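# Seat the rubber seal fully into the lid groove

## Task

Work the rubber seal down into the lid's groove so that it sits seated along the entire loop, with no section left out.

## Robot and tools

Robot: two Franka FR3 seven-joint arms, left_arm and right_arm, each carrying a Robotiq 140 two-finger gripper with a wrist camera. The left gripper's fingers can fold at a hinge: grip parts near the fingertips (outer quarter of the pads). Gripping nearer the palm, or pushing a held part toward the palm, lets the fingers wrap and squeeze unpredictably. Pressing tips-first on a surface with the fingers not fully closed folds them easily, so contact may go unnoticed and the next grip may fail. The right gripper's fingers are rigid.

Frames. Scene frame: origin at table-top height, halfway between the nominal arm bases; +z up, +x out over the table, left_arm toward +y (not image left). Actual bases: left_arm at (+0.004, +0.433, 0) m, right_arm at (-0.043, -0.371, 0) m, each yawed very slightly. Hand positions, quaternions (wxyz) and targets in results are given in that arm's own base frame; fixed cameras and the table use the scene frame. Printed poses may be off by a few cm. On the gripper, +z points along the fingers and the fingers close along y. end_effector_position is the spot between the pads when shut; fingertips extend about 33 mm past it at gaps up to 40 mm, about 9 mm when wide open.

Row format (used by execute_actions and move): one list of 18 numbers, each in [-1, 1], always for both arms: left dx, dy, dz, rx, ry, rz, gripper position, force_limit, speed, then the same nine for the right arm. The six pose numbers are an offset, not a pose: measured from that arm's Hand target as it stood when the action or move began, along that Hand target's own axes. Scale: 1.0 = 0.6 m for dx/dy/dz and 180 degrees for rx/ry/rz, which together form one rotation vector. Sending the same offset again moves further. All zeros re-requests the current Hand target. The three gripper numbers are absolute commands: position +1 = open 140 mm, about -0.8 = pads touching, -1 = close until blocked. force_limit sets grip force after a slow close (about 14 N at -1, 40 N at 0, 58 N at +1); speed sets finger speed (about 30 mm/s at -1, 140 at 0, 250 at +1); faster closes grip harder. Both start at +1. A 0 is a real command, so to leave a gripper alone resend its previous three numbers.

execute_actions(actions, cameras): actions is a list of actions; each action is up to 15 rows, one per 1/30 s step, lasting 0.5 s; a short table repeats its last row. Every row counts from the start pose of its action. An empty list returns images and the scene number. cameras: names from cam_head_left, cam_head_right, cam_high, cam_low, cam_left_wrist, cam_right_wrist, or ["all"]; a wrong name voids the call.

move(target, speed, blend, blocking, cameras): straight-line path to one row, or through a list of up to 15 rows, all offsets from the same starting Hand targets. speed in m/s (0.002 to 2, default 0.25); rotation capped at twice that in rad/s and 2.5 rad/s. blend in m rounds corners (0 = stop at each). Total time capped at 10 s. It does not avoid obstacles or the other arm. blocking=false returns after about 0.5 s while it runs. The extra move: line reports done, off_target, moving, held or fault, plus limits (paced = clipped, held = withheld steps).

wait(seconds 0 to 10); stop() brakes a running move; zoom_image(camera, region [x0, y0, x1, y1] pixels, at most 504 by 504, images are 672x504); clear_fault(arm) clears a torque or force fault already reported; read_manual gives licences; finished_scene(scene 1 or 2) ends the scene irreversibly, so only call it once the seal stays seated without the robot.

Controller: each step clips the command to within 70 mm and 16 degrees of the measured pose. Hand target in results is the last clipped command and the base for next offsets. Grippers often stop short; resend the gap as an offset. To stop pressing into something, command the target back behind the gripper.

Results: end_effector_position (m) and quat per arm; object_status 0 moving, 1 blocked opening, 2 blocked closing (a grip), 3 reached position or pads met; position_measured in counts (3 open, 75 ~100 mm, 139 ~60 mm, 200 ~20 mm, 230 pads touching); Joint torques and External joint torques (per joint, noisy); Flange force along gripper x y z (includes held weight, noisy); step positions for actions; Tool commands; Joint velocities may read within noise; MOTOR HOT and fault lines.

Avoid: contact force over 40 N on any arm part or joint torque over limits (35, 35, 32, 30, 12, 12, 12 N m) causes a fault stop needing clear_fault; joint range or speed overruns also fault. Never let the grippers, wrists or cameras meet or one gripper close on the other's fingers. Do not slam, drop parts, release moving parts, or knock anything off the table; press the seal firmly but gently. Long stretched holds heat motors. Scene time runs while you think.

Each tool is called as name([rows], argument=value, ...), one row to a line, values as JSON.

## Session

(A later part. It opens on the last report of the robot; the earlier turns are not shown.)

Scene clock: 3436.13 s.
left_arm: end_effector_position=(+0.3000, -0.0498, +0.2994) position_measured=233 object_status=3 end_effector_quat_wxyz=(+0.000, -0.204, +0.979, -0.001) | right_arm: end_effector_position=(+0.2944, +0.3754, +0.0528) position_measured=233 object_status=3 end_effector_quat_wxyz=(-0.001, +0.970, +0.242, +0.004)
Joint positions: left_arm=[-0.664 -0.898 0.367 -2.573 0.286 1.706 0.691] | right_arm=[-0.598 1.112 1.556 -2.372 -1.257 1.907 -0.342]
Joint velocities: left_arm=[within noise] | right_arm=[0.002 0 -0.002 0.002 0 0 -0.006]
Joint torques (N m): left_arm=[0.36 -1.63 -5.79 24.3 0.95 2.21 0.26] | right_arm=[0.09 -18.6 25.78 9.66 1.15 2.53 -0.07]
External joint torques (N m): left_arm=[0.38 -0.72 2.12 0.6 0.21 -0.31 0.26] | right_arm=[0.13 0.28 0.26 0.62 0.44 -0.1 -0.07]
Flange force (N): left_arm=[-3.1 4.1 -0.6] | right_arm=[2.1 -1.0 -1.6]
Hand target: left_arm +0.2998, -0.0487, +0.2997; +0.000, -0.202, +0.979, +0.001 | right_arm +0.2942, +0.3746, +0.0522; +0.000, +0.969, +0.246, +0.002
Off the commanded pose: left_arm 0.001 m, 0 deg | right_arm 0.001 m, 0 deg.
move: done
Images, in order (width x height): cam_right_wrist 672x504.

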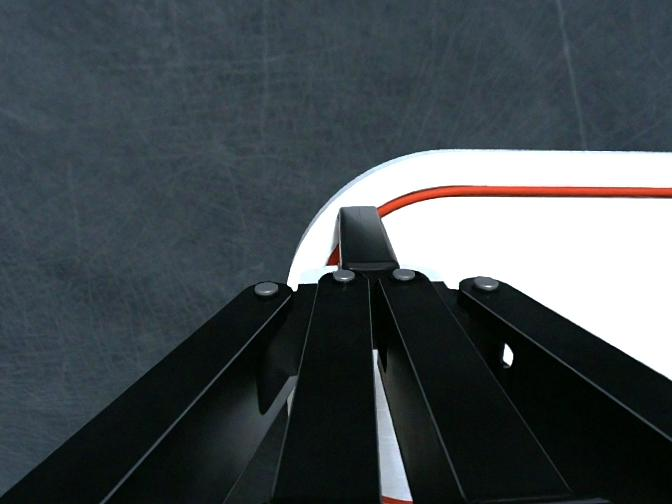

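move(target=[0,0,0,0,0,0,-1,-1,0, 0,0,0.005,0,0,0,-1,-1,0], speed=0.02)

move(target=[0,0,0,0,0,0,-1,-1,0, 0,0,0.0017,0,0,0,-1,-1,0], speed=0.02)

Scene clock: 3445.47 s.
left_arm: end_effector_position=(+0.3000, -0.0498, +0.2994) position_measured=233 object_status=3 end_effector_quat_wxyz=(+0.000, -0.204, +0.979, -0.001) | right_arm: end_effector_position=(+0.2937, +0.3737, +0.0494) position_measured=233 object_status=3 end_effector_quat_wxyz=(+0.001, +0.970, +0.243, +0.002)
Joint positions: left_arm=[-0.664 -0.898 0.367 -2.573 0.286 1.706 0.691] | right_arm=[-0.595 1.112 1.549 -2.372 -1.258 1.907 -0.343]
Joint torques (N m): left_arm=[0.35 -1.67 -5.8 24.33 0.95 2.21 0.27] | right_arm=[0.22 -18.7 25.44 9.38 0.51 2.59 -0.1]
External joint torques (N m): left_arm=[0.4 -0.75 2.14 0.6 0.21 -0.31 0.27] | right_arm=[0.15 0.29 -0.1 0.54 -0.21 -0.02 -0.1]
Flange force (N): left_arm=[-3.1 4.2 -0.6] | right_arm=[2.2 -1.0 0.8]
Hand target: left_arm +0.2998, -0.0487, +0.2997; +0.000, -0.202, +0.979, +0.001 | right_arm +0.2943, +0.3746, +0.0492; +0.000, +0.969, +0.246, +0.002
Off the commanded pose: left_arm 0.001 m, 0 deg | right_arm 0.001 m, 0 deg.
move: done

Scene clock: 3446.17 s.
left_arm: end_effector_position=(+0.3000, -0.0498, +0.2994) position_measured=233 object_status=3 end_effector_quat_wxyz=(+0.000, -0.204, +0.979, -0.001) | right_arm: end_effector_position=(+0.2939, +0.3735, +0.0487) position_measured=233 object_status=3 end_effector_quat_wxyz=(+0.002, +0.970, +0.243, +0.002)
Joint positions: left_arm=[-0.664 -0.898 0.367 -2.573 0.286 1.706 0.691] | right_arm=[-0.594 1.112 1.547 -2.372 -1.26 1.907 -0.343]
Joint torques (N m): left_arm=[0.34 -1.6 -5.77 24.31 0.95 2.21 0.24] | right_arm=[-0.02 -18.36 25.14 9.26 0.32 2.58 -0.06]
External joint torques (N m): left_arm=[0.32 -0.53 2.14 0.44 0.2 -0.32 0.24] | right_arm=[0 0.68 -0.34 0.38 -0.39 -0.03 -0.06]
Flange force (N): left_arm=[-3.4 3.7 -0.3] | right_arm=[1.7 -0.4 1.8]
Hand target: left_arm +0.2998, -0.0487, +0.2997; +0.000, -0.202, +0.979, +0.001 | right_arm +0.2943, +0.3746, +0.0482; +0.000, +0.969, +0.246, +0.002
Off the commanded pose: left_arm 0.001 m, 0 deg | right_arm 0.001 m, 0 deg.
move: done

move(target=[0,0,0,0,0,0,-1,-1,0, 0,0,0.002,0,0,0,-1,-1,0], speed=0.02)

move(target=[0,0,0,0,0,0,-1,-1,0, 0,0,0.002,0,0,0,-1,-1,0], speed=0.02)

Scene clock: 3453.00 s.
left_arm: end_effector_position=(+0.3000, -0.0498, +0.2994) position_measured=233 object_status=3 end_effector_quat_wxyz=(+0.000, -0.204, +0.979, -0.001) | right_arm: end_effector_position=(+0.2940, +0.3740, +0.0486) position_measured=233 object_status=3 end_effector_quat_wxyz=(+0.002, +0.970, +0.244, +0.003)
Joint positions: left_arm=[-0.664 -0.898 0.367 -2.573 0.286 1.706 0.691] | right_arm=[-0.593 1.112 1.546 -2.371 -1.262 1.908 -0.343]
Joint torques (N m): left_arm=[0.33 -1.61 -5.72 24.33 0.96 2.22 0.26] | right_arm=[0.26 -18.14 23.47 9.11 0.12 2.69 -0.03]
External joint torques (N m): left_arm=[0.32 -0.63 2.17 0.58 0.21 -0.3 0.26] | right_arm=[0.22 0.91 -2.15 0.17 -0.59 0.06 -0.03]
Flange force (N): left_arm=[-3.5 3.9 -0.5] | right_arm=[3.3 -1.8 7.4]
Hand target: left_arm +0.2998, -0.0487, +0.2997; +0.000, -0.202, +0.979, +0.001 | right_arm +0.2943, +0.3746, +0.0470; +0.000, +0.969, +0.246, +0.002
Off the commanded pose: left_arm 0.001 m, 0 deg | right_arm 0.002 m, 0 deg.
move: done

Scene clock: 3453.70 s.
left_arm: end_effector_position=(+0.3000, -0.0498, +0.2994) position_measured=233 object_status=3 end_effector_quat_wxyz=(+0.000, -0.204, +0.979, -0.001) | right_arm: end_effector_position=(+0.2941, +0.3741, +0.0484) position_measured=233 object_status=3 end_effector_quat_wxyz=(+0.002, +0.970, +0.244, +0.003)
Joint positions: left_arm=[-0.664 -0.898 0.367 -2.573 0.286 1.706 0.691] | right_arm=[-0.593 1.112 1.546 -2.371 -1.263 1.908 -0.343]
Joint torques (N m): left_arm=[0.31 -1.65 -5.78 24.32 0.95 2.22 0.25] | right_arm=[0.62 -17.75 21.73 8.94 -0.28 2.88 0]
External joint torques (N m): left_arm=[0.26 -0.73 2.02 0.57 0.19 -0.3 0.25] | right_arm=[0.61 1.25 -3.79 0.08 -0.99 0.26 0]
Flange force (N): left_arm=[-2.9 3.9 -0.6] | right_arm=[5.4 -3.7 13.3]
Hand target: left_arm +0.2998, -0.0487, +0.2997; +0.000, -0.202, +0.979, +0.001 | right_arm +0.2943, +0.3746, +0.0458; +0.000, +0.969, +0.246, +0.002
Off the commanded pose: left_arm 0.001 m, 0 deg | right_arm 0.003 m, 0 deg.
move: done

move([
  [0,0,0,0,0,0,-1,-1,0, 0,0,-0.012,0,0,0,-1,-1,0],
  [0,0,0,0,0,0,-1,-1,0, 0.020,0.025,-0.012,0,0,0,-1,-1,0],
], speed=0.05, cameras=["cam_right_wrist"])

zoom_image(camera="cam_right_wrist", region=[260, 60, 500, 312])

Scene clock: 3468.67 s.
left_arm: end_effector_position=(+0.3000, -0.0498, +0.2994) position_measured=233 object_status=3 end_effector_quat_wxyz=(+0.000, -0.204, +0.979, -0.001) | right_arm: end_effector_position=(+0.3117, +0.3686, +0.0537) position_measured=233 object_status=3 end_effector_quat_wxyz=(-0.001, +0.970, +0.243, +0.005)
Joint positions: left_arm=[-0.664 -0.898 0.367 -2.573 0.286 1.706 0.691] | right_arm=[-0.62 1.113 1.552 -2.354 -1.255 1.903 -0.384]
Joint velocities: left_arm=[within noise] | right_arm=[0.001 0 0 0.001 -0.001 0 -0.005]
Joint torques (N m): left_arm=[0.33 -1.62 -5.78 24.32 0.95 2.21 0.27] | right_arm=[-0.7 -18.79 26.07 9.59 1.07 2.45 -0.17]
External joint torques (N m): left_arm=[0.37 -0.67 2.15 0.58 0.21 -0.31 0.28] | right_arm=[-0.71 0.47 0.34 0.58 0.36 -0.18 -0.17]
Flange force (N): left_arm=[-3.3 4.0 -0.5] | right_arm=[0.5 1.9 -2.5]
Hand target: left_arm +0.2998, -0.0487, +0.2997; +0.000, -0.202, +0.979, +0.001 | right_arm +0.3119, +0.3671, +0.0531; +0.000, +0.969, +0.246, +0.002
Off the commanded pose: left_arm 0.001 m, 0 deg | right_arm 0.002 m, 0 deg.
move: done
Images, in order (width x height): cam_right_wrist 672x504.

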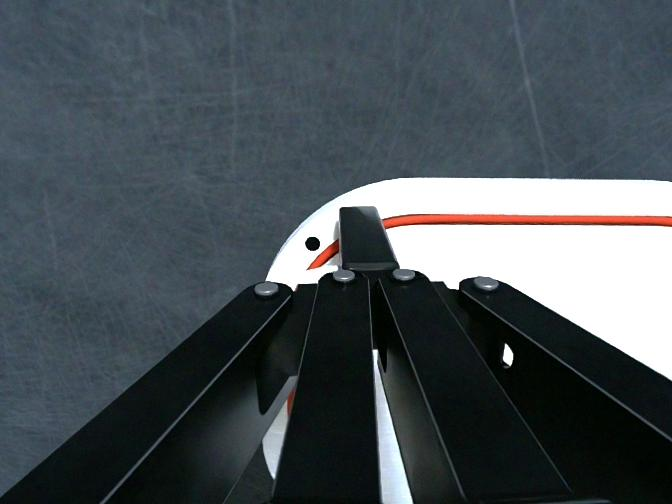

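Scaled by 2.000 from the camera's 672x504 image, which has a finer 960x720 frame.

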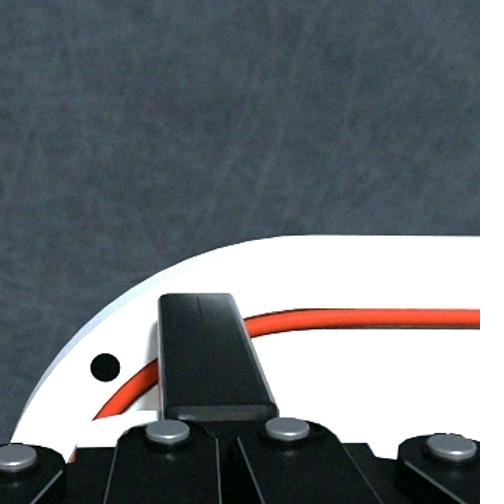

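move(target=[0,0,0,0,0,0,-1,-1,0, 0,0,0.0068,0,0,0,-1,-1,0], speed=0.02)

move(target=[0,0,0,0,0,0,-1,-1,0, 0,0,0.0018,0,0,0,-1,-1,0], speed=0.02)

Scene clock: 3475.67 s.
left_arm: end_effector_position=(+0.3000, -0.0498, +0.2994) position_measured=233 object_status=3 end_effector_quat_wxyz=(+0.000, -0.204, +0.979, -0.001) | right_arm: end_effector_position=(+0.3118, +0.3656, +0.0492) position_measured=233 object_status=3 end_effector_quat_wxyz=(+0.002, +0.970, +0.243, +0.002)
Joint positions: left_arm=[-0.664 -0.898 0.367 -2.573 0.286 1.706 0.691] | right_arm=[-0.619 1.113 1.542 -2.354 -1.258 1.903 -0.386]
Joint torques (N m): left_arm=[0.37 -1.65 -5.72 24.32 0.97 2.22 0.27] | right_arm=[-0.1 -18.66 25.71 9.25 0.42 2.61 -0.09]
External joint torques (N m): left_arm=[0.35 -0.57 2.18 0.5 0.22 -0.31 0.27] | right_arm=[-0.21 0.79 -0.08 0.42 -0.3 0 -0.09]
Flange force (N): left_arm=[-3.5 3.9 -0.3] | right_arm=[1.2 0.4 0.9]
Hand target: left_arm +0.2998, -0.0487, +0.2997; +0.000, -0.202, +0.979, +0.001 | right_arm +0.3120, +0.3671, +0.0490; +0.000, +0.969, +0.246, +0.002
Off the commanded pose: left_arm 0.001 m, 0 deg | right_arm 0.002 m, 0 deg.
move: done

Scene clock: 3476.37 s.
left_arm: end_effector_position=(+0.3000, -0.0498, +0.2994) position_measured=233 object_status=3 end_effector_quat_wxyz=(+0.000, -0.204, +0.979, -0.001) | right_arm: end_effector_position=(+0.3121, +0.3657, +0.0486) position_measured=233 object_status=3 end_effector_quat_wxyz=(+0.003, +0.970, +0.243, +0.003)
Joint positions: left_arm=[-0.664 -0.898 0.367 -2.573 0.286 1.706 0.691] | right_arm=[-0.618 1.113 1.54 -2.354 -1.261 1.904 -0.386]
Joint torques (N m): left_arm=[0.35 -1.65 -5.77 24.34 0.95 2.21 0.25] | right_arm=[0.28 -18.6 25.18 9.07 0.43 2.7 -0.03]
External joint torques (N m): left_arm=[0.32 -0.64 2.11 0.56 0.2 -0.31 0.25] | right_arm=[0.38 0.87 -0.49 0.15 -0.28 0.1 -0.03]
Flange force (N): left_arm=[-3.3 3.8 -0.5] | right_arm=[1.8 -1.3 2.7]
Hand target: left_arm +0.2998, -0.0487, +0.2997; +0.000, -0.202, +0.979, +0.001 | right_arm +0.3120, +0.3671, +0.0479; +0.000, +0.969, +0.246, +0.002
Off the commanded pose: left_arm 0.001 m, 0 deg | right_arm 0.002 m, 0 deg.
move: done

move(target=[0,0,0,0,0,0,-1,-1,0, 0,0,0.0035,0,0,0,-1,-1,0], speed=0.02)

Scene clock: 3491.10 s.
left_arm: end_effector_position=(+0.3000, -0.0498, +0.2994) position_measured=233 object_status=3 end_effector_quat_wxyz=(+0.000, -0.204, +0.979, -0.001) | right_arm: end_effector_position=(+0.3125, +0.3663, +0.0483) position_measured=233 object_status=3 end_effector_quat_wxyz=(+0.002, +0.970, +0.244, +0.004)
Joint positions: left_arm=[-0.664 -0.898 0.367 -2.573 0.286 1.706 0.691] | right_arm=[-0.616 1.114 1.539 -2.353 -1.263 1.905 -0.386]
Joint torques (N m): left_arm=[0.33 -1.66 -5.8 24.33 0.95 2.22 0.26] | right_arm=[0.77 -17.71 22.41 8.69 -0.02 2.93 0]
External joint torques (N m): left_arm=[0.39 -0.67 2.14 0.49 0.21 -0.33 0.26] | right_arm=[0.83 1.74 -3.33 -0.22 -0.73 0.32 0]
Flange force (N): left_arm=[-3.1 4.1 -0.3] | right_arm=[4.6 -3.5 12.0]
Hand target: left_arm +0.2998, -0.0487, +0.2997; +0.000, -0.202, +0.979, +0.001 | right_arm +0.3120, +0.3671, +0.0458; +0.000, +0.969, +0.246, +0.002
Off the commanded pose: left_arm 0.001 m, 0 deg | right_arm 0.003 m, 0 deg.
move: done

move([
  [0,0,0,0,0,0,-1,-1,0, 0,0,-0.012,0,0,0,-1,-1,0],
  [0,0,0,0,0,0,-1,-1,0, 0.006,0.030,-0.012,0,0,0,-1,-1,0],
], speed=0.05, cameras=["cam_right_wrist"])

zoom_image(camera="cam_right_wrist", region=[260, 60, 500, 312])

Scene clock: 3510.67 s.
left_arm: end_effector_position=(+0.3000, -0.0498, +0.2994) position_measured=233 object_status=3 end_effector_quat_wxyz=(+0.000, -0.204, +0.979, -0.001) | right_arm: end_effector_position=(+0.3247, +0.3541, +0.0533) position_measured=233 object_status=3 end_effector_quat_wxyz=(-0.001, +0.971, +0.241, +0.004)
Joint positions: left_arm=[-0.664 -0.898 0.367 -2.573 0.286 1.706 0.691] | right_arm=[-0.666 1.114 1.554 -2.36 -1.255 1.903 -0.42]
Joint velocities: left_arm=[within noise] | right_arm=[0 0.002 0.001 0 0 0 -0.006]
Joint torques (N m): left_arm=[0.32 -1.63 -5.75 24.37 0.95 2.21 0.25] | right_arm=[-0.9 -18.94 26.91 9.02 0.83 2.55 -0.05]
External joint torques (N m): left_arm=[0.34 -0.66 2.19 0.61 0.21 -0.31 0.25] | right_arm=[-0.88 0.21 1.26 0 0.12 -0.08 -0.05]
Flange force (N): left_arm=[-3.4 4.0 -0.6] | right_arm=[-3.0 3.3 -4.3]
Hand target: left_arm +0.2998, -0.0487, +0.2997; +0.000, -0.202, +0.979, +0.001 | right_arm +0.3237, +0.3530, +0.0531; +0.000, +0.969, +0.246, +0.002
Off the commanded pose: left_arm 0.001 m, 0 deg | right_arm 0.001 m, 1 deg.
move: done
Images, in order (width x height): cam_right_wrist 672x504.

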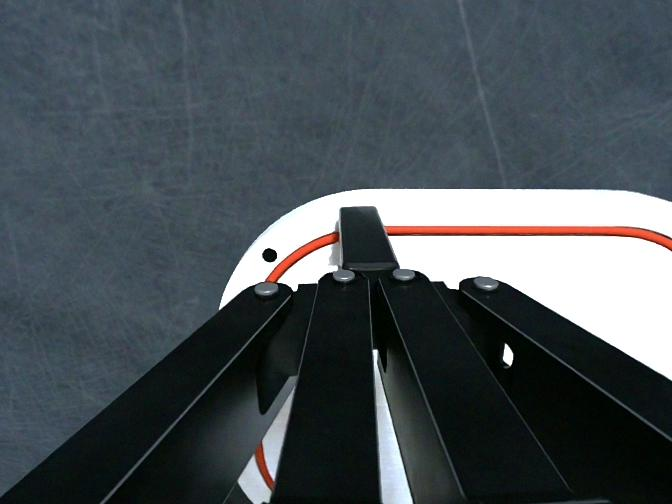

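Scaled by 2.000 from the camera's 672x504 image, which has a finer 960x720 frame.

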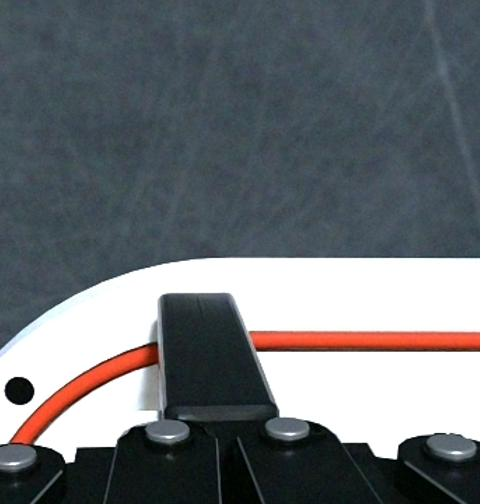

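move([
  [0,0,0,0,0,0,-1,-1,0, 0,0,0.0075,0,0,0,-1,-1,0],
  [0,0,0,0,0,0,-1,-1,0, 0,0,0.0108,0,0,0,-1,-1,0],
], speed=0.02)

move(target=[0,0,0,0,0,0,-1,-1,0, 0,0,0.0017,0,0,0,-1,-1,0], speed=0.02)

Scene clock: 3525.60 s.
left_arm: end_effector_position=(+0.3000, -0.0498, +0.2994) position_measured=233 object_status=3 end_effector_quat_wxyz=(+0.000, -0.204, +0.979, -0.001) | right_arm: end_effector_position=(+0.3258, +0.3521, +0.0485) position_measured=233 object_status=3 end_effector_quat_wxyz=(+0.002, +0.970, +0.243, +0.004)
Joint positions: left_arm=[-0.664 -0.898 0.367 -2.573 0.286 1.706 0.691] | right_arm=[-0.663 1.114 1.542 -2.36 -1.265 1.905 -0.421]
Joint torques (N m): left_arm=[0.33 -1.6 -5.74 24.32 0.95 2.22 0.26] | right_arm=[0.65 -18.06 23.93 8.21 0.56 2.76 0.01]
External joint torques (N m): left_arm=[0.29 -0.6 2.13 0.52 0.2 -0.3 0.26] | right_arm=[0.59 1.24 -1.73 -0.57 -0.16 0.14 0.01]
Flange force (N): left_arm=[-3.4 3.8 -0.4] | right_arm=[1.5 -1.7 6.1]
Hand target: left_arm +0.2998, -0.0487, +0.2997; +0.000, -0.202, +0.979, +0.001 | right_arm +0.3237, +0.3530, +0.0466; +0.000, +0.969, +0.246, +0.002
Off the commanded pose: left_arm 0.001 m, 0 deg | right_arm 0.003 m, 0 deg.
move: done

Scene clock: 3526.30 s.
left_arm: end_effector_position=(+0.3000, -0.0498, +0.2994) position_measured=233 object_status=3 end_effector_quat_wxyz=(+0.000, -0.204, +0.979, -0.001) | right_arm: end_effector_position=(+0.3260, +0.3523, +0.0484) position_measured=233 object_status=3 end_effector_quat_wxyz=(+0.002, +0.970, +0.243, +0.005)
Joint positions: left_arm=[-0.664 -0.898 0.367 -2.573 0.286 1.706 0.691] | right_arm=[-0.662 1.115 1.542 -2.36 -1.267 1.905 -0.421]
Joint torques (N m): left_arm=[0.32 -1.63 -5.75 24.34 0.96 2.21 0.27] | right_arm=[0.94 -17.5 22.59 7.93 0.31 2.85 0.02]
External joint torques (N m): left_arm=[0.33 -0.56 2.17 0.54 0.21 -0.32 0.27] | right_arm=[0.94 1.85 -3.14 -0.9 -0.41 0.23 0.02]
Flange force (N): left_arm=[-3.6 3.8 -0.5] | right_arm=[2.7 -2.9 11.0]
Hand target: left_arm +0.2998, -0.0487, +0.2997; +0.000, -0.202, +0.979, +0.001 | right_arm +0.3237, +0.3530, +0.0456; +0.000, +0.969, +0.246, +0.002
Off the commanded pose: left_arm 0.001 m, 0 deg | right_arm 0.004 m, 0 deg.
move: off_target (right_arm)

move([
  [0,0,0,0,0,0,-1,-1,0, 0,0,-0.012,0,0,0,-1,-1,0],
  [0,0,0,0,0,0,-1,-1,0, 0,0.033,-0.012,0,0,0,-1,-1,0],
  [0,0,0,0,0,0,-1,-1,0, 0,0.033,-0.0035,0,0,0,-1,-1,0],
], speed=[0.05,0.05,0.02], cameras=["cam_right_wrist"])

zoom_image(camera="cam_right_wrist", region=[260, 60, 500, 312])

Scene clock: 3538.97 s.
left_arm: end_effector_position=(+0.3000, -0.0498, +0.2994) position_measured=233 object_status=3 end_effector_quat_wxyz=(+0.000, -0.204, +0.979, -0.001) | right_arm: end_effector_position=(+0.3343, +0.3343, +0.0487) position_measured=233 object_status=3 end_effector_quat_wxyz=(+0.002, +0.971, +0.240, +0.002)
Joint positions: left_arm=[-0.664 -0.898 0.367 -2.573 0.286 1.706 0.691] | right_arm=[-0.72 1.115 1.551 -2.38 -1.264 1.904 -0.453]
Joint torques (N m): left_arm=[0.34 -1.6 -5.77 24.35 0.95 2.22 0.24] | right_arm=[0.27 -17.71 25.03 8.81 0.13 2.81 -0.13]
External joint torques (N m): left_arm=[0.31 -0.5 2.16 0.43 0.19 -0.32 0.24] | right_arm=[0.26 1.13 -0.41 0.02 -0.59 0.19 -0.13]
Flange force (N): left_arm=[-3.5 3.7 -0.2] | right_arm=[1.3 -0.4 3.2]
Hand target: left_arm +0.2998, -0.0487, +0.2997; +0.000, -0.202, +0.979, +0.001 | right_arm +0.3331, +0.3356, +0.0477; +0.000, +0.969, +0.246, +0.002
Off the commanded pose: left_arm 0.001 m, 0 deg | right_arm 0.002 m, 1 deg.
move: done
Images, in order (width x height): cam_right_wrist 672x504.

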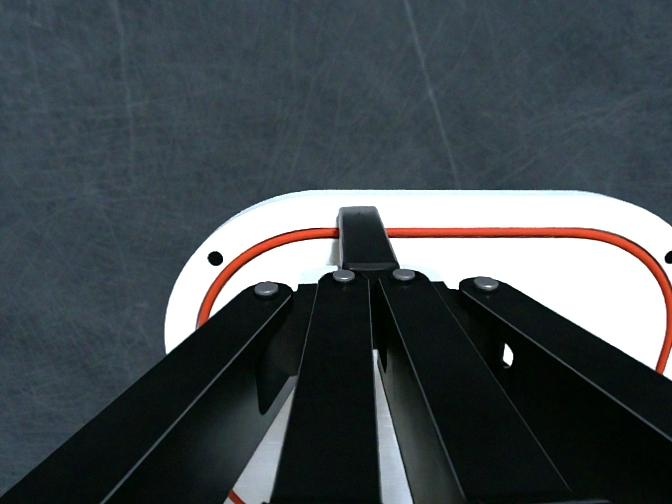

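Scaled by 2.000 from the camera's 672x504 image, which has a finer 960x720 frame.

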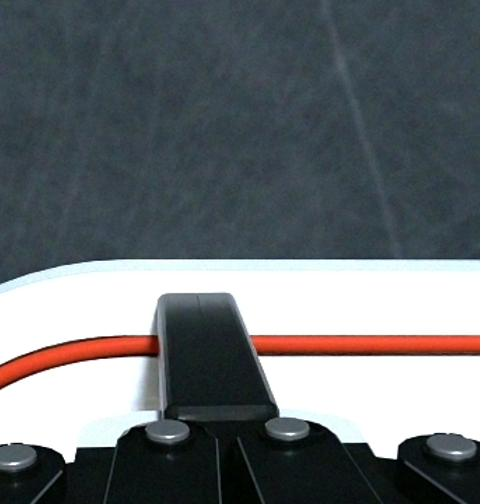

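move(target=[0,0,0,0,0,0,-1,-1,0, 0,0,0.0033,0,0,0,-1,-1,0], speed=0.02)

move([
  [0,0,0,0,0,0,-1,-1,0, 0,0,-0.012,0,0,0,-1,-1,0],
  [0,0,0,0,0,0,-1,-1,0, 0,0.033,-0.012,0,0,0,-1,-1,0],
  [0,0,0,0,0,0,-1,-1,0, 0,0.033,-0.0035,0,0,0,-1,-1,0],
], speed=[0.05,0.05,0.02], cameras=["cam_right_wrist"])

zoom_image(camera="cam_right_wrist", region=[260, 60, 500, 312])

Scene clock: 3547.77 s.
left_arm: end_effector_position=(+0.3000, -0.0498, +0.2994) position_measured=233 object_status=3 end_effector_quat_wxyz=(+0.000, -0.204, +0.979, -0.001) | right_arm: end_effector_position=(+0.3344, +0.3344, +0.0484) position_measured=233 object_status=3 end_effector_quat_wxyz=(+0.003, +0.970, +0.241, +0.003)
Joint positions: left_arm=[-0.664 -0.898 0.367 -2.573 0.286 1.706 0.691] | right_arm=[-0.719 1.116 1.55 -2.38 -1.266 1.904 -0.453]
Joint torques (N m): left_arm=[0.33 -1.66 -5.75 24.35 0.95 2.21 0.28] | right_arm=[0.93 -17.08 22.18 8.78 -0.48 3.37 -0.08]
External joint torques (N m): left_arm=[0.34 -0.67 2.14 0.56 0.2 -0.32 0.28] | right_arm=[1.01 1.78 -3.23 -0.06 -1.19 0.76 -0.08]
Flange force (N): left_arm=[-3.3 4.0 -0.5] | right_arm=[5.5 -3.6 13.6]
Hand target: left_arm +0.2998, -0.0487, +0.2997; +0.000, -0.202, +0.979, +0.001 | right_arm +0.3331, +0.3356, +0.0457; +0.000, +0.969, +0.246, +0.002
Off the commanded pose: left_arm 0.001 m, 0 deg | right_arm 0.003 m, 1 deg.
move: done

Scene clock: 3549.73 s.
left_arm: end_effector_position=(+0.3000, -0.0498, +0.2994) position_measured=233 object_status=3 end_effector_quat_wxyz=(+0.000, -0.204, +0.979, -0.001) | right_arm: end_effector_position=(+0.3438, +0.3167, +0.0488) position_measured=233 object_status=3 end_effector_quat_wxyz=(+0.002, +0.971, +0.240, +0.002)
Joint positions: left_arm=[-0.664 -0.898 0.367 -2.573 0.286 1.706 0.691] | right_arm=[-0.776 1.117 1.558 -2.397 -1.266 1.904 -0.489]
Joint torques (N m): left_arm=[0.33 -1.64 -5.76 24.34 0.94 2.21 0.29] | right_arm=[0.34 -17.61 24.93 8.81 0.23 2.84 -0.18]
External joint torques (N m): left_arm=[0.37 -0.59 2.22 0.45 0.19 -0.34 0.29] | right_arm=[0.35 0.85 -0.33 0.04 -0.5 0.22 -0.18]
Flange force (N): left_arm=[-3.4 4.0 -0.3] | right_arm=[1.4 -0.6 2.8]
Hand target: left_arm +0.2998, -0.0487, +0.2997; +0.000, -0.202, +0.979, +0.001 | right_arm +0.3426, +0.3182, +0.0479; +0.000, +0.969, +0.246, +0.002
Off the commanded pose: left_arm 0.001 m, 0 deg | right_arm 0.002 m, 1 deg.
move: done
Images, in order (width x height): cam_right_wrist 672x504.

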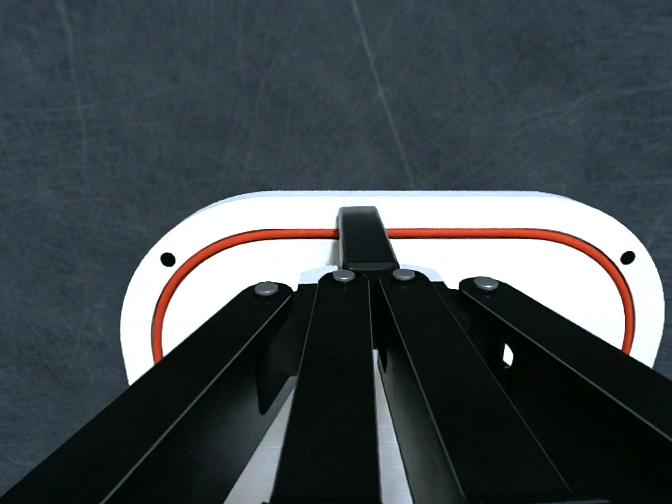

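Scaled by 2.000 from the camera's 672x504 image, which has a finer 960x720 frame.

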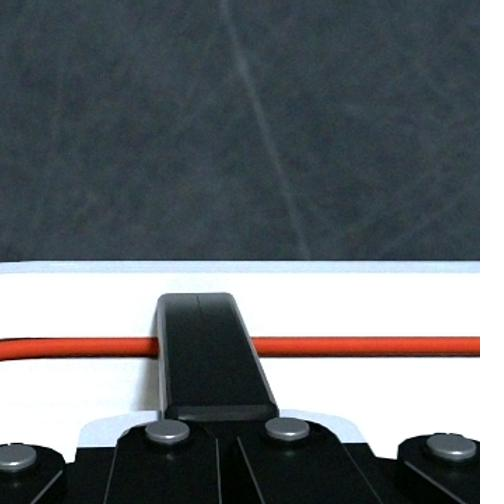

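Good contact. Press here, then next spot.

move(target=[0,0,0,0,0,0,-1,-1,0, 0,0,0.0037,0,0,0,-1,-1,0], speed=0.02)

move([
  [0,0,0,0,0,0,-1,-1,0, 0,0,-0.012,0,0,0,-1,-1,0],
  [0,0,0,0,0,0,-1,-1,0, 0,0.030,-0.012,0,0,0,-1,-1,0],
  [0,0,0,0,0,0,-1,-1,0, 0,0.030,-0.0037,0,0,0,-1,-1,0],
], speed=[0.05,0.05,0.02], cameras=["cam_right_wrist"])

zoom_image(camera="cam_right_wrist", region=[260, 60, 500, 312])

Scene clock: 3560.07 s.
left_arm: end_effector_position=(+0.3000, -0.0498, +0.2994) position_measured=233 object_status=3 end_effector_quat_wxyz=(+0.000, -0.204, +0.979, -0.001) | right_arm: end_effector_position=(+0.3439, +0.3169, +0.0484) position_measured=233 object_status=3 end_effector_quat_wxyz=(+0.003, +0.970, +0.241, +0.003)
Joint positions: left_arm=[-0.664 -0.898 0.367 -2.573 0.286 1.706 0.691] | right_arm=[-0.775 1.117 1.557 -2.397 -1.268 1.904 -0.49]
Joint torques (N m): left_arm=[0.39 -1.64 -5.77 24.33 0.96 2.21 0.27] | right_arm=[1.08 -16.57 21.64 8.67 -0.53 3.43 -0.08]
External joint torques (N m): left_arm=[0.4 -0.58 2.18 0.42 0.21 -0.34 0.27] | right_arm=[1.1 1.88 -3.57 -0.03 -1.25 0.82 -0.08]
Flange force (N): left_arm=[-3.3 4.1 -0.2] | right_arm=[6.3 -3.7 14.9]
Hand target: left_arm +0.2998, -0.0487, +0.2997; +0.000, -0.202, +0.979, +0.001 | right_arm +0.3426, +0.3182, +0.0456; +0.000, +0.969, +0.246, +0.002
Off the commanded pose: left_arm 0.001 m, 0 deg | right_arm 0.003 m, 1 deg.
move: done

Scene clock: 3562.00 s.
left_arm: end_effector_position=(+0.3000, -0.0498, +0.2994) position_measured=233 object_status=3 end_effector_quat_wxyz=(+0.000, -0.204, +0.979, -0.001) | right_arm: end_effector_position=(+0.3524, +0.3010, +0.0488) position_measured=233 object_status=3 end_effector_quat_wxyz=(+0.002, +0.971, +0.240, +0.003)
Joint positions: left_arm=[-0.664 -0.898 0.367 -2.573 0.286 1.706 0.691] | right_arm=[-0.826 1.119 1.564 -2.411 -1.269 1.904 -0.524]
Joint torques (N m): left_arm=[0.33 -1.64 -5.75 24.33 0.95 2.21 0.26] | right_arm=[0.28 -17.31 24.74 8.7 0.34 2.7 -0.17]
External joint torques (N m): left_arm=[0.28 -0.56 2.12 0.49 0.2 -0.32 0.26] | right_arm=[0.26 0.87 -0.34 0.07 -0.39 0.09 -0.17]
Flange force (N): left_arm=[-3.4 3.7 -0.4] | right_arm=[1.4 -0.3 2.3]
Hand target: left_arm +0.2998, -0.0487, +0.2997; +0.000, -0.202, +0.979, +0.001 | right_arm +0.3511, +0.3024, +0.0479; +0.000, +0.969, +0.246, +0.002
Off the commanded pose: left_arm 0.001 m, 0 deg | right_arm 0.002 m, 1 deg.
move: done
Images, in order (width x height): cam_right_wrist 672x504.

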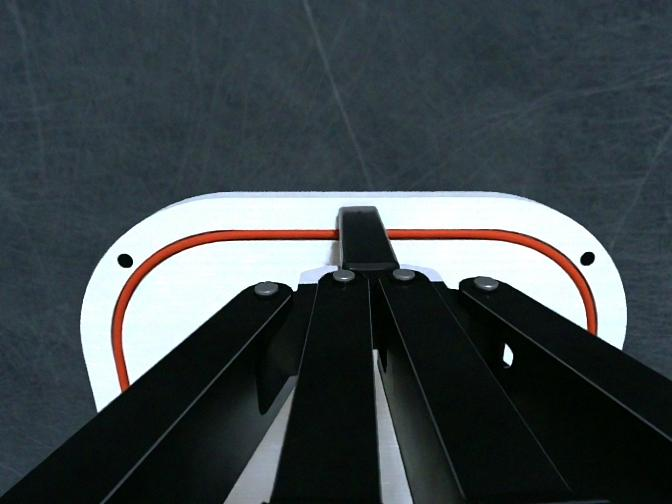

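Scaled by 2.000 from the camera's 672x504 image, which has a finer 960x720 frame.

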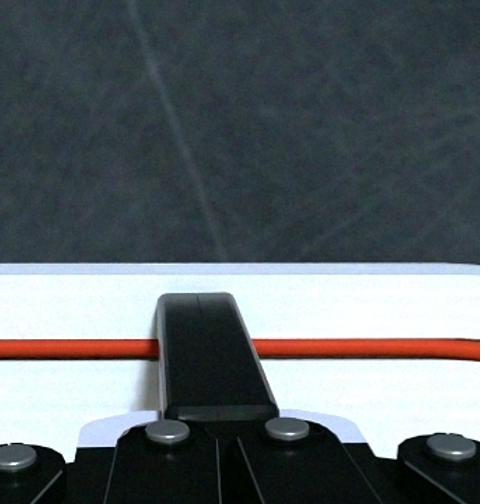

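move(target=[0,0,0,0,0,0,-1,-1,0, 0,0,0.0037,0,0,0,-1,-1,0], speed=0.02)

move([
  [0,0,0,0,0,0,-1,-1,0, 0,0,-0.012,0,0,0,-1,-1,0],
  [0,0,0,0,0,0,-1,-1,0, 0,0.030,-0.012,0,0,0,-1,-1,0],
  [0,0,0,0,0,0,-1,-1,0, 0,0.030,-0.0037,0,0,0,-1,-1,0],
], speed=[0.05,0.05,0.02], cameras=["cam_right_wrist"])

zoom_image(camera="cam_right_wrist", region=[260, 60, 500, 312])

Scene clock: 3570.00 s.
left_arm: end_effector_position=(+0.3000, -0.0498, +0.2994) position_measured=233 object_status=3 end_effector_quat_wxyz=(+0.000, -0.204, +0.979, -0.001) | right_arm: end_effector_position=(+0.3526, +0.3012, +0.0485) position_measured=233 object_status=3 end_effector_quat_wxyz=(+0.003, +0.970, +0.241, +0.003)
Joint positions: left_arm=[-0.664 -0.898 0.367 -2.573 0.286 1.706 0.691] | right_arm=[-0.825 1.119 1.563 -2.411 -1.271 1.904 -0.524]
Joint torques (N m): left_arm=[0.35 -1.64 -5.74 24.34 0.94 2.21 0.27] | right_arm=[1.06 -16.38 21.45 8.59 -0.41 3.31 -0.09]
External joint torques (N m): left_arm=[0.33 -0.62 2.13 0.53 0.2 -0.32 0.27] | right_arm=[0.99 1.73 -3.63 -0.01 -1.14 0.69 -0.09]
Flange force (N): left_arm=[-3.3 3.9 -0.5] | right_arm=[6.4 -3.2 14.6]
Hand target: left_arm +0.2998, -0.0487, +0.2997; +0.000, -0.202, +0.979, +0.001 | right_arm +0.3512, +0.3024, +0.0457; +0.000, +0.969, +0.246, +0.002
Off the commanded pose: left_arm 0.001 m, 0 deg | right_arm 0.003 m, 1 deg.
move: done

Scene clock: 3571.93 s.
left_arm: end_effector_position=(+0.3000, -0.0498, +0.2994) position_measured=233 object_status=3 end_effector_quat_wxyz=(+0.000, -0.204, +0.979, -0.001) | right_arm: end_effector_position=(+0.3609, +0.2851, +0.0489) position_measured=233 object_status=3 end_effector_quat_wxyz=(+0.002, +0.971, +0.240, +0.002)
Joint positions: left_arm=[-0.664 -0.898 0.367 -2.573 0.286 1.706 0.691] | right_arm=[-0.874 1.12 1.568 -2.422 -1.27 1.903 -0.56]
Joint torques (N m): left_arm=[0.29 -1.62 -5.75 24.35 0.95 2.21 0.25] | right_arm=[0.29 -16.82 24.57 8.68 0.24 2.71 -0.23]
External joint torques (N m): left_arm=[0.26 -0.55 2.14 0.54 0.19 -0.32 0.25] | right_arm=[0.39 1.1 -0.43 -0.11 -0.48 0.07 -0.23]
Flange force (N): left_arm=[-3.5 3.6 -0.5] | right_arm=[1.3 -0.3 2.9]
Hand target: left_arm +0.2998, -0.0487, +0.2997; +0.000, -0.202, +0.979, +0.001 | right_arm +0.3597, +0.2866, +0.0479; +0.000, +0.969, +0.246, +0.002
Off the commanded pose: left_arm 0.001 m, 0 deg | right_arm 0.002 m, 1 deg.
move: done
Images, in order (width x height): cam_right_wrist 672x504.

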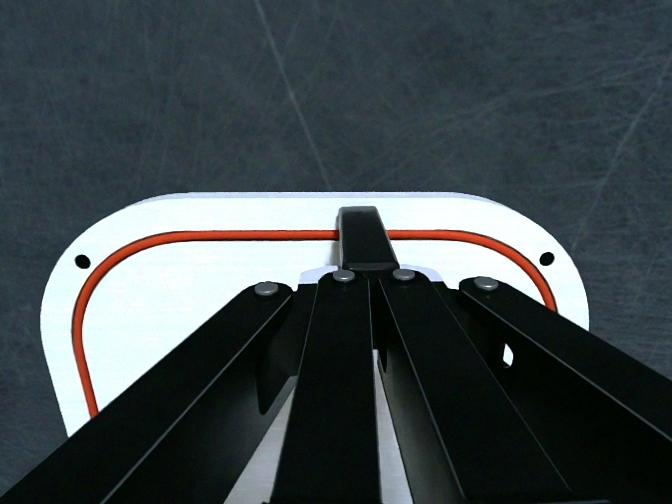

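Scaled by 2.000 from the camera's 672x504 image, which has a finer 960x720 frame.

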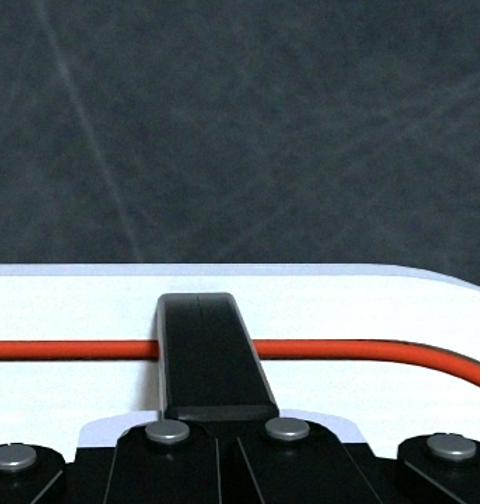

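move(target=[0,0,0,0,0,0,-1,-1,0, 0,0,0.0037,0,0,0,-1,-1,0], speed=0.02)

move([
  [0,0,0,0,0,0,-1,-1,0, 0,0,-0.012,0,0,0,-1,-1,0],
  [0,0,0,0,0,0,-1,-1,0, 0,0.028,-0.012,0,0,0,-1,-1,0],
  [0,0,0,0,0,0,-1,-1,0, 0,0.028,-0.0037,0,0,0,-1,-1,0],
], speed=[0.05,0.05,0.02], cameras=["cam_right_wrist"])

zoom_image(camera="cam_right_wrist", region=[260, 60, 500, 312])

Scene clock: 3580.20 s.
left_arm: end_effector_position=(+0.3000, -0.0498, +0.2994) position_measured=233 object_status=3 end_effector_quat_wxyz=(+0.000, -0.204, +0.979, -0.001) | right_arm: end_effector_position=(+0.3610, +0.2853, +0.0485) position_measured=233 object_status=3 end_effector_quat_wxyz=(+0.003, +0.970, +0.241, +0.003)
Joint positions: left_arm=[-0.664 -0.898 0.367 -2.573 0.286 1.706 0.691] | right_arm=[-0.873 1.121 1.568 -2.422 -1.273 1.903 -0.56]
Joint torques (N m): left_arm=[0.3 -1.65 -5.74 24.33 0.94 2.2 0.27] | right_arm=[1.04 -16.21 21.23 8.52 -0.51 3.33 -0.09]
External joint torques (N m): left_arm=[0.23 -0.64 2.07 0.55 0.19 -0.32 0.27] | right_arm=[1.08 1.69 -3.69 -0.1 -1.23 0.72 -0.09]
Flange force (N): left_arm=[-3.2 3.8 -0.6] | right_arm=[6.4 -3.2 15.2]
Hand target: left_arm +0.2998, -0.0487, +0.2997; +0.000, -0.202, +0.979, +0.001 | right_arm +0.3597, +0.2866, +0.0457; +0.000, +0.969, +0.246, +0.002
Off the commanded pose: left_arm 0.001 m, 0 deg | right_arm 0.003 m, 1 deg.
move: done

Scene clock: 3582.10 s.
left_arm: end_effector_position=(+0.3000, -0.0498, +0.2994) position_measured=233 object_status=3 end_effector_quat_wxyz=(+0.000, -0.204, +0.979, -0.001) | right_arm: end_effector_position=(+0.3687, +0.2703, +0.0489) position_measured=233 object_status=3 end_effector_quat_wxyz=(+0.002, +0.971, +0.240, +0.002)
Joint positions: left_arm=[-0.664 -0.898 0.367 -2.573 0.286 1.706 0.691] | right_arm=[-0.918 1.122 1.572 -2.43 -1.271 1.902 -0.594]
Joint torques (N m): left_arm=[0.34 -1.64 -5.75 24.32 0.95 2.21 0.27] | right_arm=[0.31 -16.66 24.37 8.72 0.16 2.86 -0.14]
External joint torques (N m): left_arm=[0.43 -0.75 2.23 0.65 0.22 -0.31 0.27] | right_arm=[0.35 1.08 -0.56 0.08 -0.57 0.22 -0.14]
Flange force (N): left_arm=[-3.4 4.3 -0.6] | right_arm=[1.9 -0.5 3.7]
Hand target: left_arm +0.2998, -0.0487, +0.2997; +0.000, -0.202, +0.979, +0.001 | right_arm +0.3677, +0.2718, +0.0480; +0.000, +0.969, +0.246, +0.002
Off the commanded pose: left_arm 0.001 m, 0 deg | right_arm 0.002 m, 1 deg.
move: done
Images, in order (width x height): cam_right_wrist 672x504.

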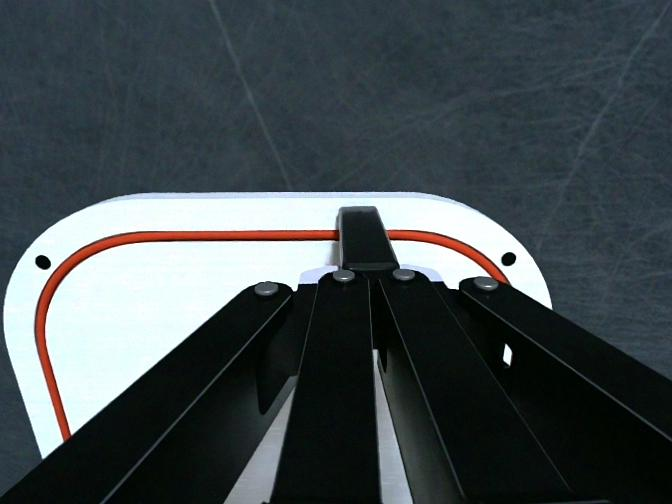

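Scaled by 2.000 from the camera's 672x504 image, which has a finer 960x720 frame.

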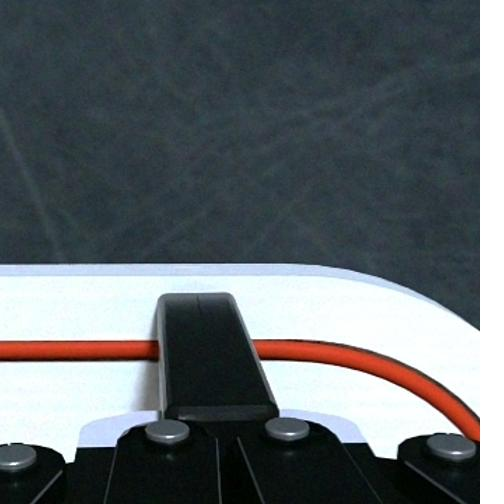

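move(target=[0,0,0,0,0,0,-1,-1,0, 0,0,0.0037,0,0,0,-1,-1,0], speed=0.02)

move([
  [0,0,0,0,0,0,-1,-1,0, 0,0,-0.012,0,0,0,-1,-1,0],
  [0,0,0,0,0,0,-1,-1,0, -0.003,0.028,-0.012,0,0,0,-1,-1,0],
  [0,0,0,0,0,0,-1,-1,0, -0.003,0.028,-0.0037,0,0,0,-1,-1,0],
], speed=[0.05,0.05,0.02], cameras=["cam_right_wrist"])

zoom_image(camera="cam_right_wrist", region=[260, 60, 500, 312])

Scene clock: 3592.30 s.
left_arm: end_effector_position=(+0.3000, -0.0498, +0.2994) position_measured=233 object_status=3 end_effector_quat_wxyz=(+0.000, -0.204, +0.979, -0.001) | right_arm: end_effector_position=(+0.3689, +0.2705, +0.0486) position_measured=233 object_status=3 end_effector_quat_wxyz=(+0.003, +0.970, +0.241, +0.003)
Joint positions: left_arm=[-0.664 -0.898 0.367 -2.573 0.286 1.706 0.691] | right_arm=[-0.917 1.123 1.571 -2.43 -1.274 1.902 -0.594]
Joint torques (N m): left_arm=[0.35 -1.69 -5.73 24.27 0.95 2.21 0.25] | right_arm=[1 -16.32 21.01 8.5 -0.51 3.32 -0.09]
External joint torques (N m): left_arm=[0.35 -0.58 2.18 0.39 0.21 -0.33 0.25] | right_arm=[1.01 1.39 -3.88 -0.12 -1.24 0.69 -0.1]
Flange force (N): left_arm=[-3.2 4.0 -0.1] | right_arm=[6.5 -2.9 15.5]
Hand target: left_arm +0.2998, -0.0487, +0.2997; +0.000, -0.202, +0.979, +0.001 | right_arm +0.3677, +0.2718, +0.0457; +0.000, +0.969, +0.246, +0.002
Off the commanded pose: left_arm 0.001 m, 0 deg | right_arm 0.003 m, 1 deg.
move: done

Scene clock: 3594.23 s.
left_arm: end_effector_position=(+0.3000, -0.0498, +0.2994) position_measured=233 object_status=3 end_effector_quat_wxyz=(+0.000, -0.204, +0.979, -0.001) | right_arm: end_effector_position=(+0.3753, +0.2546, +0.0490) position_measured=233 object_status=3 end_effector_quat_wxyz=(+0.002, +0.971, +0.241, +0.002)
Joint positions: left_arm=[-0.664 -0.898 0.367 -2.573 0.286 1.706 0.691] | right_arm=[-0.965 1.124 1.577 -2.442 -1.274 1.902 -0.628]
Joint torques (N m): left_arm=[0.33 -1.63 -5.73 24.32 0.95 2.21 0.27] | right_arm=[0.35 -16.63 24.15 8.6 0.35 2.71 -0.14]
External joint torques (N m): left_arm=[0.29 -0.63 2.12 0.57 0.19 -0.3 0.27] | right_arm=[0.46 0.79 -0.52 -0.05 -0.38 0.08 -0.14]
Flange force (N): left_arm=[-3.4 3.8 -0.5] | right_arm=[1.7 -0.7 3.0]
Hand target: left_arm +0.2998, -0.0487, +0.2997; +0.000, -0.202, +0.979, +0.001 | right_arm +0.3741, +0.2562, +0.0480; +0.000, +0.969, +0.246, +0.002
Off the commanded pose: left_arm 0.001 m, 0 deg | right_arm 0.002 m, 1 deg.
move: done
Images, in order (width x height): cam_right_wrist 672x504.

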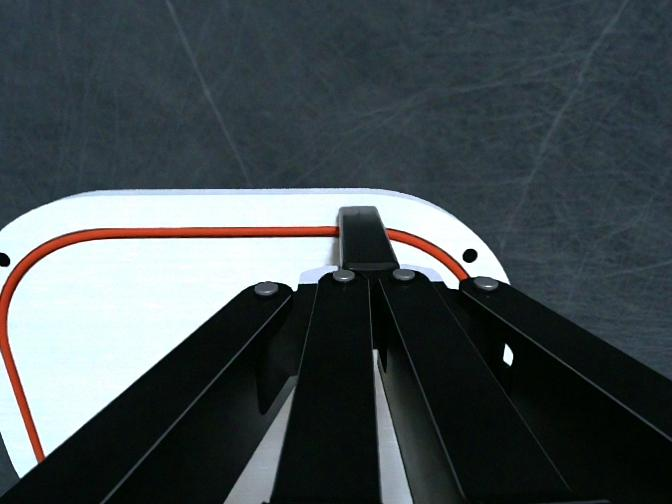

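Scaled by 2.000 from the camera's 672x504 image, which has a finer 960x720 frame.

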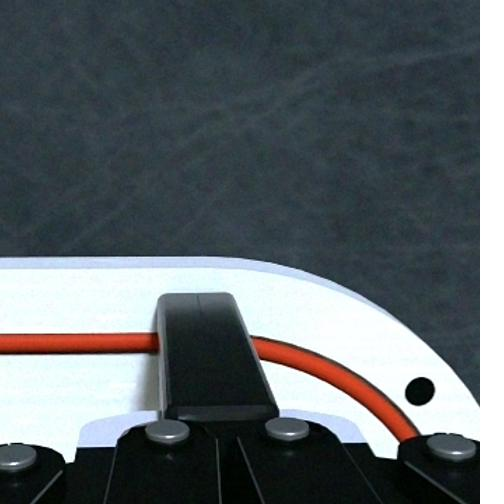

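move(target=[0,0,0,0,0,0,-1,-1,0, 0,0,0.0037,0,0,0,-1,-1,0], speed=0.02)

move([
  [0,0,0,0,0,0,-1,-1,0, 0,0,-0.012,0,0,0,-1,-1,0],
  [0,0,0,0,0,0,-1,-1,0, -0.008,0.027,-0.012,0,0,0,-1,-1,0],
  [0,0,0,0,0,0,-1,-1,0, -0.008,0.027,-0.0037,0,0,0,-1,-1,0],
], speed=[0.05,0.05,0.02], cameras=["cam_right_wrist"])

zoom_image(camera="cam_right_wrist", region=[260, 60, 500, 312])

Scene clock: 3606.70 s.
left_arm: end_effector_position=(+0.3000, -0.0498, +0.2994) position_measured=233 object_status=3 end_effector_quat_wxyz=(+0.000, -0.204, +0.979, -0.001) | right_arm: end_effector_position=(+0.3756, +0.2549, +0.0486) position_measured=233 object_status=3 end_effector_quat_wxyz=(+0.003, +0.970, +0.242, +0.003)
Joint positions: left_arm=[-0.664 -0.898 0.367 -2.573 0.286 1.706 0.691] | right_arm=[-0.964 1.125 1.576 -2.442 -1.277 1.902 -0.628]
Joint torques (N m): left_arm=[0.34 -1.63 -5.77 24.33 0.95 2.21 0.27] | right_arm=[1.08 -15.84 20.87 8.3 -0.34 3.24 -0.06]
External joint torques (N m): left_arm=[0.35 -0.53 2.18 0.47 0.2 -0.32 0.27] | right_arm=[1.05 1.61 -3.89 -0.24 -1.08 0.6 -0.06]
Flange force (N): left_arm=[-3.5 3.8 -0.3] | right_arm=[6.4 -2.7 15.3]
Hand target: left_arm +0.2998, -0.0487, +0.2997; +0.000, -0.202, +0.979, +0.001 | right_arm +0.3742, +0.2562, +0.0458; +0.000, +0.969, +0.246, +0.002
Off the commanded pose: left_arm 0.001 m, 0 deg | right_arm 0.003 m, 1 deg.
move: done

Scene clock: 3608.67 s.
left_arm: end_effector_position=(+0.3000, -0.0498, +0.2994) position_measured=233 object_status=3 end_effector_quat_wxyz=(+0.000, -0.204, +0.979, -0.001) | right_arm: end_effector_position=(+0.3789, +0.2381, +0.0491) position_measured=233 object_status=3 end_effector_quat_wxyz=(+0.002, +0.971, +0.241, +0.003)
Joint positions: left_arm=[-0.664 -0.898 0.367 -2.573 0.286 1.706 0.691] | right_arm=[-1.018 1.126 1.585 -2.462 -1.276 1.902 -0.659]
Joint torques (N m): left_arm=[0.28 -1.65 -5.76 24.32 0.94 2.21 0.26] | right_arm=[0.34 -16.02 23.71 8.36 0.46 2.7 -0.19]
External joint torques (N m): left_arm=[0.29 -0.73 2.13 0.6 0.19 -0.31 0.26] | right_arm=[0.26 1.03 -0.79 -0.15 -0.27 0.06 -0.19]
Flange force (N): left_arm=[-3.1 4.0 -0.6] | right_arm=[1.3 0.0 3.3]
Hand target: left_arm +0.2998, -0.0487, +0.2997; +0.000, -0.202, +0.979, +0.001 | right_arm +0.3776, +0.2396, +0.0480; +0.000, +0.969, +0.246, +0.002
Off the commanded pose: left_arm 0.001 m, 0 deg | right_arm 0.002 m, 1 deg.
move: done
Images, in order (width x height): cam_right_wrist 672x504.

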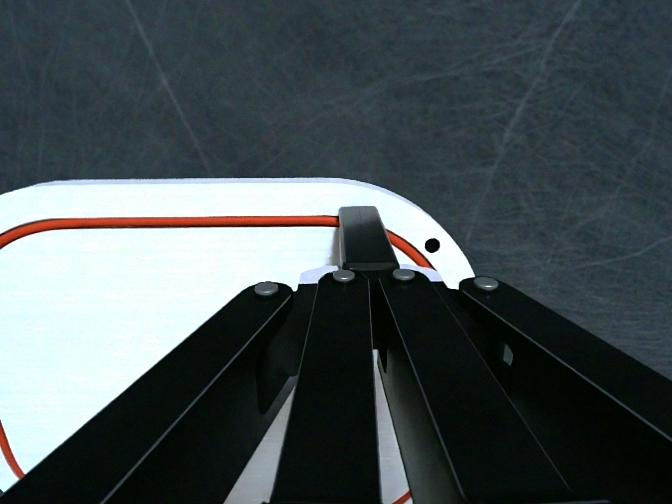

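Scaled by 2.000 from the camera's 672x504 image, which has a finer 960x720 frame.

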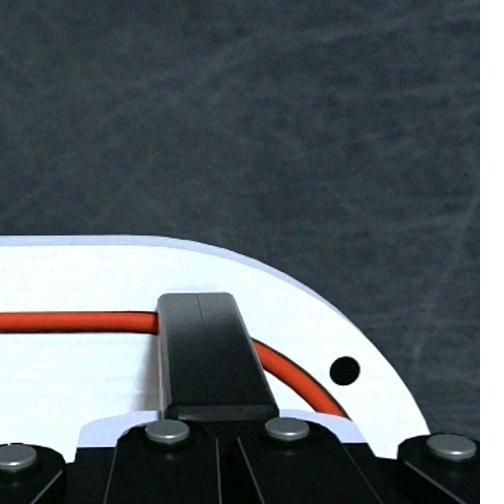

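move(target=[0,0,0,0,0,0,-1,-1,0, 0,0,0.0037,0,0,0,-1,-1,0], speed=0.02)

move([
  [0,0,0,0,0,0,-1,-1,0, 0,0,-0.012,0,0,0,-1,-1,0],
  [0,0,0,0,0,0,-1,-1,0, -0.009,0.029,-0.012,0,0,0,-1,-1,0],
  [0,0,0,0,0,0,-1,-1,0, -0.009,0.029,-0.0037,0,0,0,-1,-1,0],
], speed=[0.05,0.05,0.02], cameras=["cam_right_wrist"])

zoom_image(camera="cam_right_wrist", region=[260, 60, 500, 312])

Scene clock: 3622.80 s.
left_arm: end_effector_position=(+0.3000, -0.0498, +0.2994) position_measured=233 object_status=3 end_effector_quat_wxyz=(+0.000, -0.204, +0.979, -0.001) | right_arm: end_effector_position=(+0.3799, +0.2384, +0.0487) position_measured=233 object_status=3 end_effector_quat_wxyz=(+0.003, +0.970, +0.242, +0.005)
Joint positions: left_arm=[-0.664 -0.898 0.367 -2.573 0.286 1.706 0.691] | right_arm=[-1.017 1.127 1.584 -2.462 -1.282 1.902 -0.659]
Joint torques (N m): left_arm=[0.35 -1.63 -5.74 24.28 0.95 2.2 0.26] | right_arm=[1.21 -15.17 20.52 7.19 0.3 2.93 -0.1]
External joint torques (N m): left_arm=[0.39 -0.64 2.2 0.5 0.21 -0.33 0.26] | right_arm=[1.18 1.87 -4 -1.32 -0.43 0.29 -0.1]
Flange force (N): left_arm=[-3.3 4.1 -0.3] | right_arm=[3.7 -2.5 14.2]
Hand target: left_arm +0.2998, -0.0487, +0.2997; +0.000, -0.202, +0.979, +0.001 | right_arm +0.3777, +0.2396, +0.0458; +0.000, +0.969, +0.246, +0.002
Off the commanded pose: left_arm 0.001 m, 0 deg | right_arm 0.004 m, 1 deg.
move: off_target (right_arm)

Scene clock: 3624.80 s.
left_arm: end_effector_position=(+0.3000, -0.0498, +0.2994) position_measured=233 object_status=3 end_effector_quat_wxyz=(+0.000, -0.204, +0.979, -0.001) | right_arm: end_effector_position=(+0.3824, +0.2201, +0.0491) position_measured=233 object_status=3 end_effector_quat_wxyz=(+0.002, +0.971, +0.241, +0.003)
Joint positions: left_arm=[-0.664 -0.898 0.367 -2.573 0.286 1.706 0.691] | right_arm=[-1.075 1.128 1.593 -2.482 -1.279 1.901 -0.693]
Joint torques (N m): left_arm=[0.33 -1.65 -5.76 24.33 0.95 2.21 0.28] | right_arm=[0.46 -15.68 23.3 8.24 0.39 2.72 -0.18]
External joint torques (N m): left_arm=[0.35 -0.6 2.2 0.49 0.2 -0.32 0.28] | right_arm=[0.42 0.89 -0.87 -0.24 -0.35 0.08 -0.19]
Flange force (N): left_arm=[-3.4 4.0 -0.3] | right_arm=[1.5 -0.4 3.9]
Hand target: left_arm +0.2998, -0.0487, +0.2997; +0.000, -0.202, +0.979, +0.001 | right_arm +0.3812, +0.2218, +0.0480; +0.000, +0.969, +0.246, +0.002
Off the commanded pose: left_arm 0.001 m, 0 deg | right_arm 0.002 m, 1 deg.
move: done
Images, in order (width x height): cam_right_wrist 672x504.

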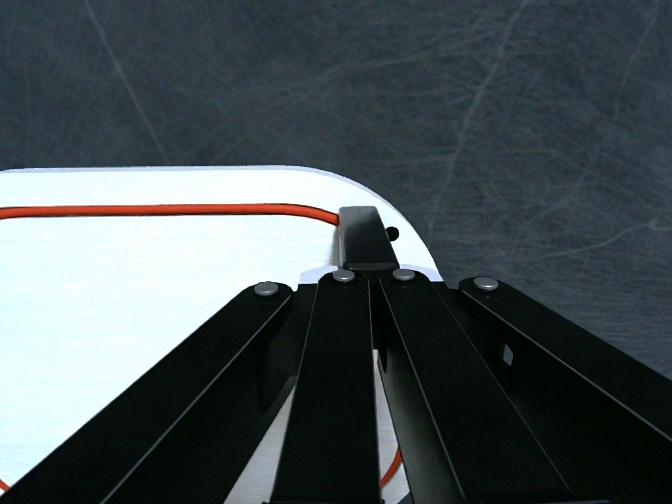

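Scaled by 2.000 from the camera's 672x504 image, which has a finer 960x720 frame.

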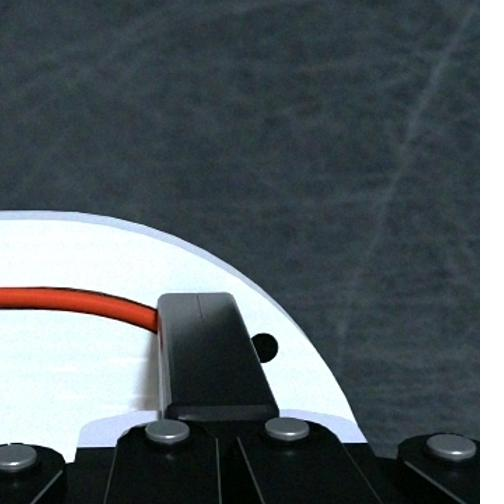

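move(target=[0,0,0,0,0,0,-1,-1,0, 0,0,0.0037,0,0,0,-1,-1,0], speed=0.02)

move([
  [0,0,0,0,0,0,-1,-1,0, 0,0,-0.012,0,0,0,-1,-1,0],
  [0,0,0,0,0,0,-1,-1,0, -0.024,0.020,-0.012,0,0,0,-1,-1,0],
  [0,0,0,0,0,0,-1,-1,0, -0.024,0.020,-0.0037,0,0,0,-1,-1,0],
], speed=[0.05,0.05,0.02], cameras=["cam_right_wrist"])

zoom_image(camera="cam_right_wrist", region=[260, 60, 500, 312])

Scene clock: 3632.93 s.
left_arm: end_effector_position=(+0.3000, -0.0498, +0.2994) position_measured=233 object_status=3 end_effector_quat_wxyz=(+0.000, -0.204, +0.979, -0.001) | right_arm: end_effector_position=(+0.3830, +0.2203, +0.0488) position_measured=233 object_status=3 end_effector_quat_wxyz=(+0.003, +0.970, +0.242, +0.004)
Joint positions: left_arm=[-0.664 -0.898 0.367 -2.573 0.286 1.706 0.691] | right_arm=[-1.074 1.129 1.592 -2.482 -1.283 1.901 -0.693]
Joint torques (N m): left_arm=[0.35 -1.61 -5.77 24.36 0.94 2.21 0.25] | right_arm=[1.31 -14.79 19.9 7.43 -0.12 3.16 -0.06]
External joint torques (N m): left_arm=[0.31 -0.52 2.11 0.49 0.19 -0.32 0.25] | right_arm=[1.33 1.88 -4.31 -1.01 -0.86 0.53 -0.06]
Flange force (N): left_arm=[-3.4 3.6 -0.4] | right_arm=[5.4 -2.8 16.7]
Hand target: left_arm +0.2998, -0.0487, +0.2997; +0.000, -0.202, +0.979, +0.001 | right_arm +0.3812, +0.2218, +0.0458; +0.000, +0.969, +0.246, +0.002
Off the commanded pose: left_arm 0.001 m, 0 deg | right_arm 0.004 m, 1 deg.
move: off_target (right_arm)

Scene clock: 3634.87 s.
left_arm: end_effector_position=(+0.3000, -0.0498, +0.2994) position_measured=233 object_status=3 end_effector_quat_wxyz=(+0.000, -0.204, +0.979, -0.001) | right_arm: end_effector_position=(+0.3753, +0.2026, +0.0492) position_measured=233 object_status=3 end_effector_quat_wxyz=(+0.003, +0.971, +0.241, +0.002)
Joint positions: left_arm=[-0.664 -0.898 0.367 -2.573 0.286 1.706 0.691] | right_arm=[-1.145 1.13 1.612 -2.527 -1.281 1.902 -0.714]
Joint torques (N m): left_arm=[0.33 -1.65 -5.78 24.31 0.96 2.22 0.26] | right_arm=[0.66 -14.6 22.15 8.29 0.16 2.98 -0.12]
External joint torques (N m): left_arm=[0.37 -0.72 2.14 0.62 0.22 -0.29 0.26] | right_arm=[0.73 1.08 -1.44 -0.2 -0.58 0.34 -0.12]
Flange force (N): left_arm=[-3.3 4.1 -0.6] | right_arm=[3.1 -1.2 6.9]
Hand target: left_arm +0.2998, -0.0487, +0.2997; +0.000, -0.202, +0.979, +0.001 | right_arm +0.3742, +0.2044, +0.0480; +0.000, +0.969, +0.246, +0.002
Off the commanded pose: left_arm 0.001 m, 0 deg | right_arm 0.002 m, 1 deg.
move: done
Images, in order (width x height): cam_right_wrist 672x504.

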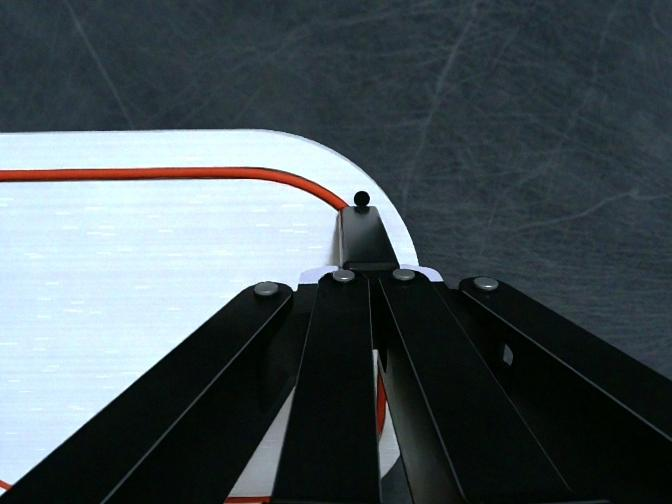

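Scaled by 2.000 from the camera's 672x504 image, which has a finer 960x720 frame.

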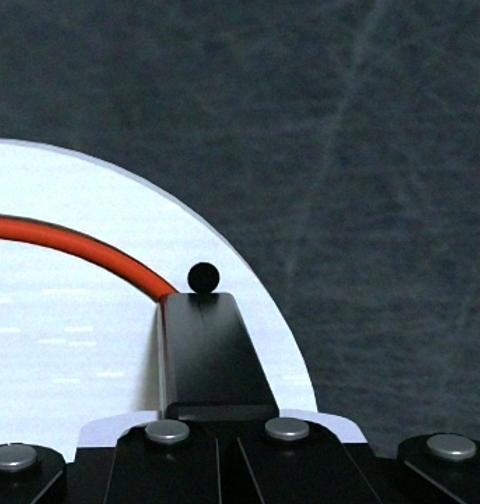

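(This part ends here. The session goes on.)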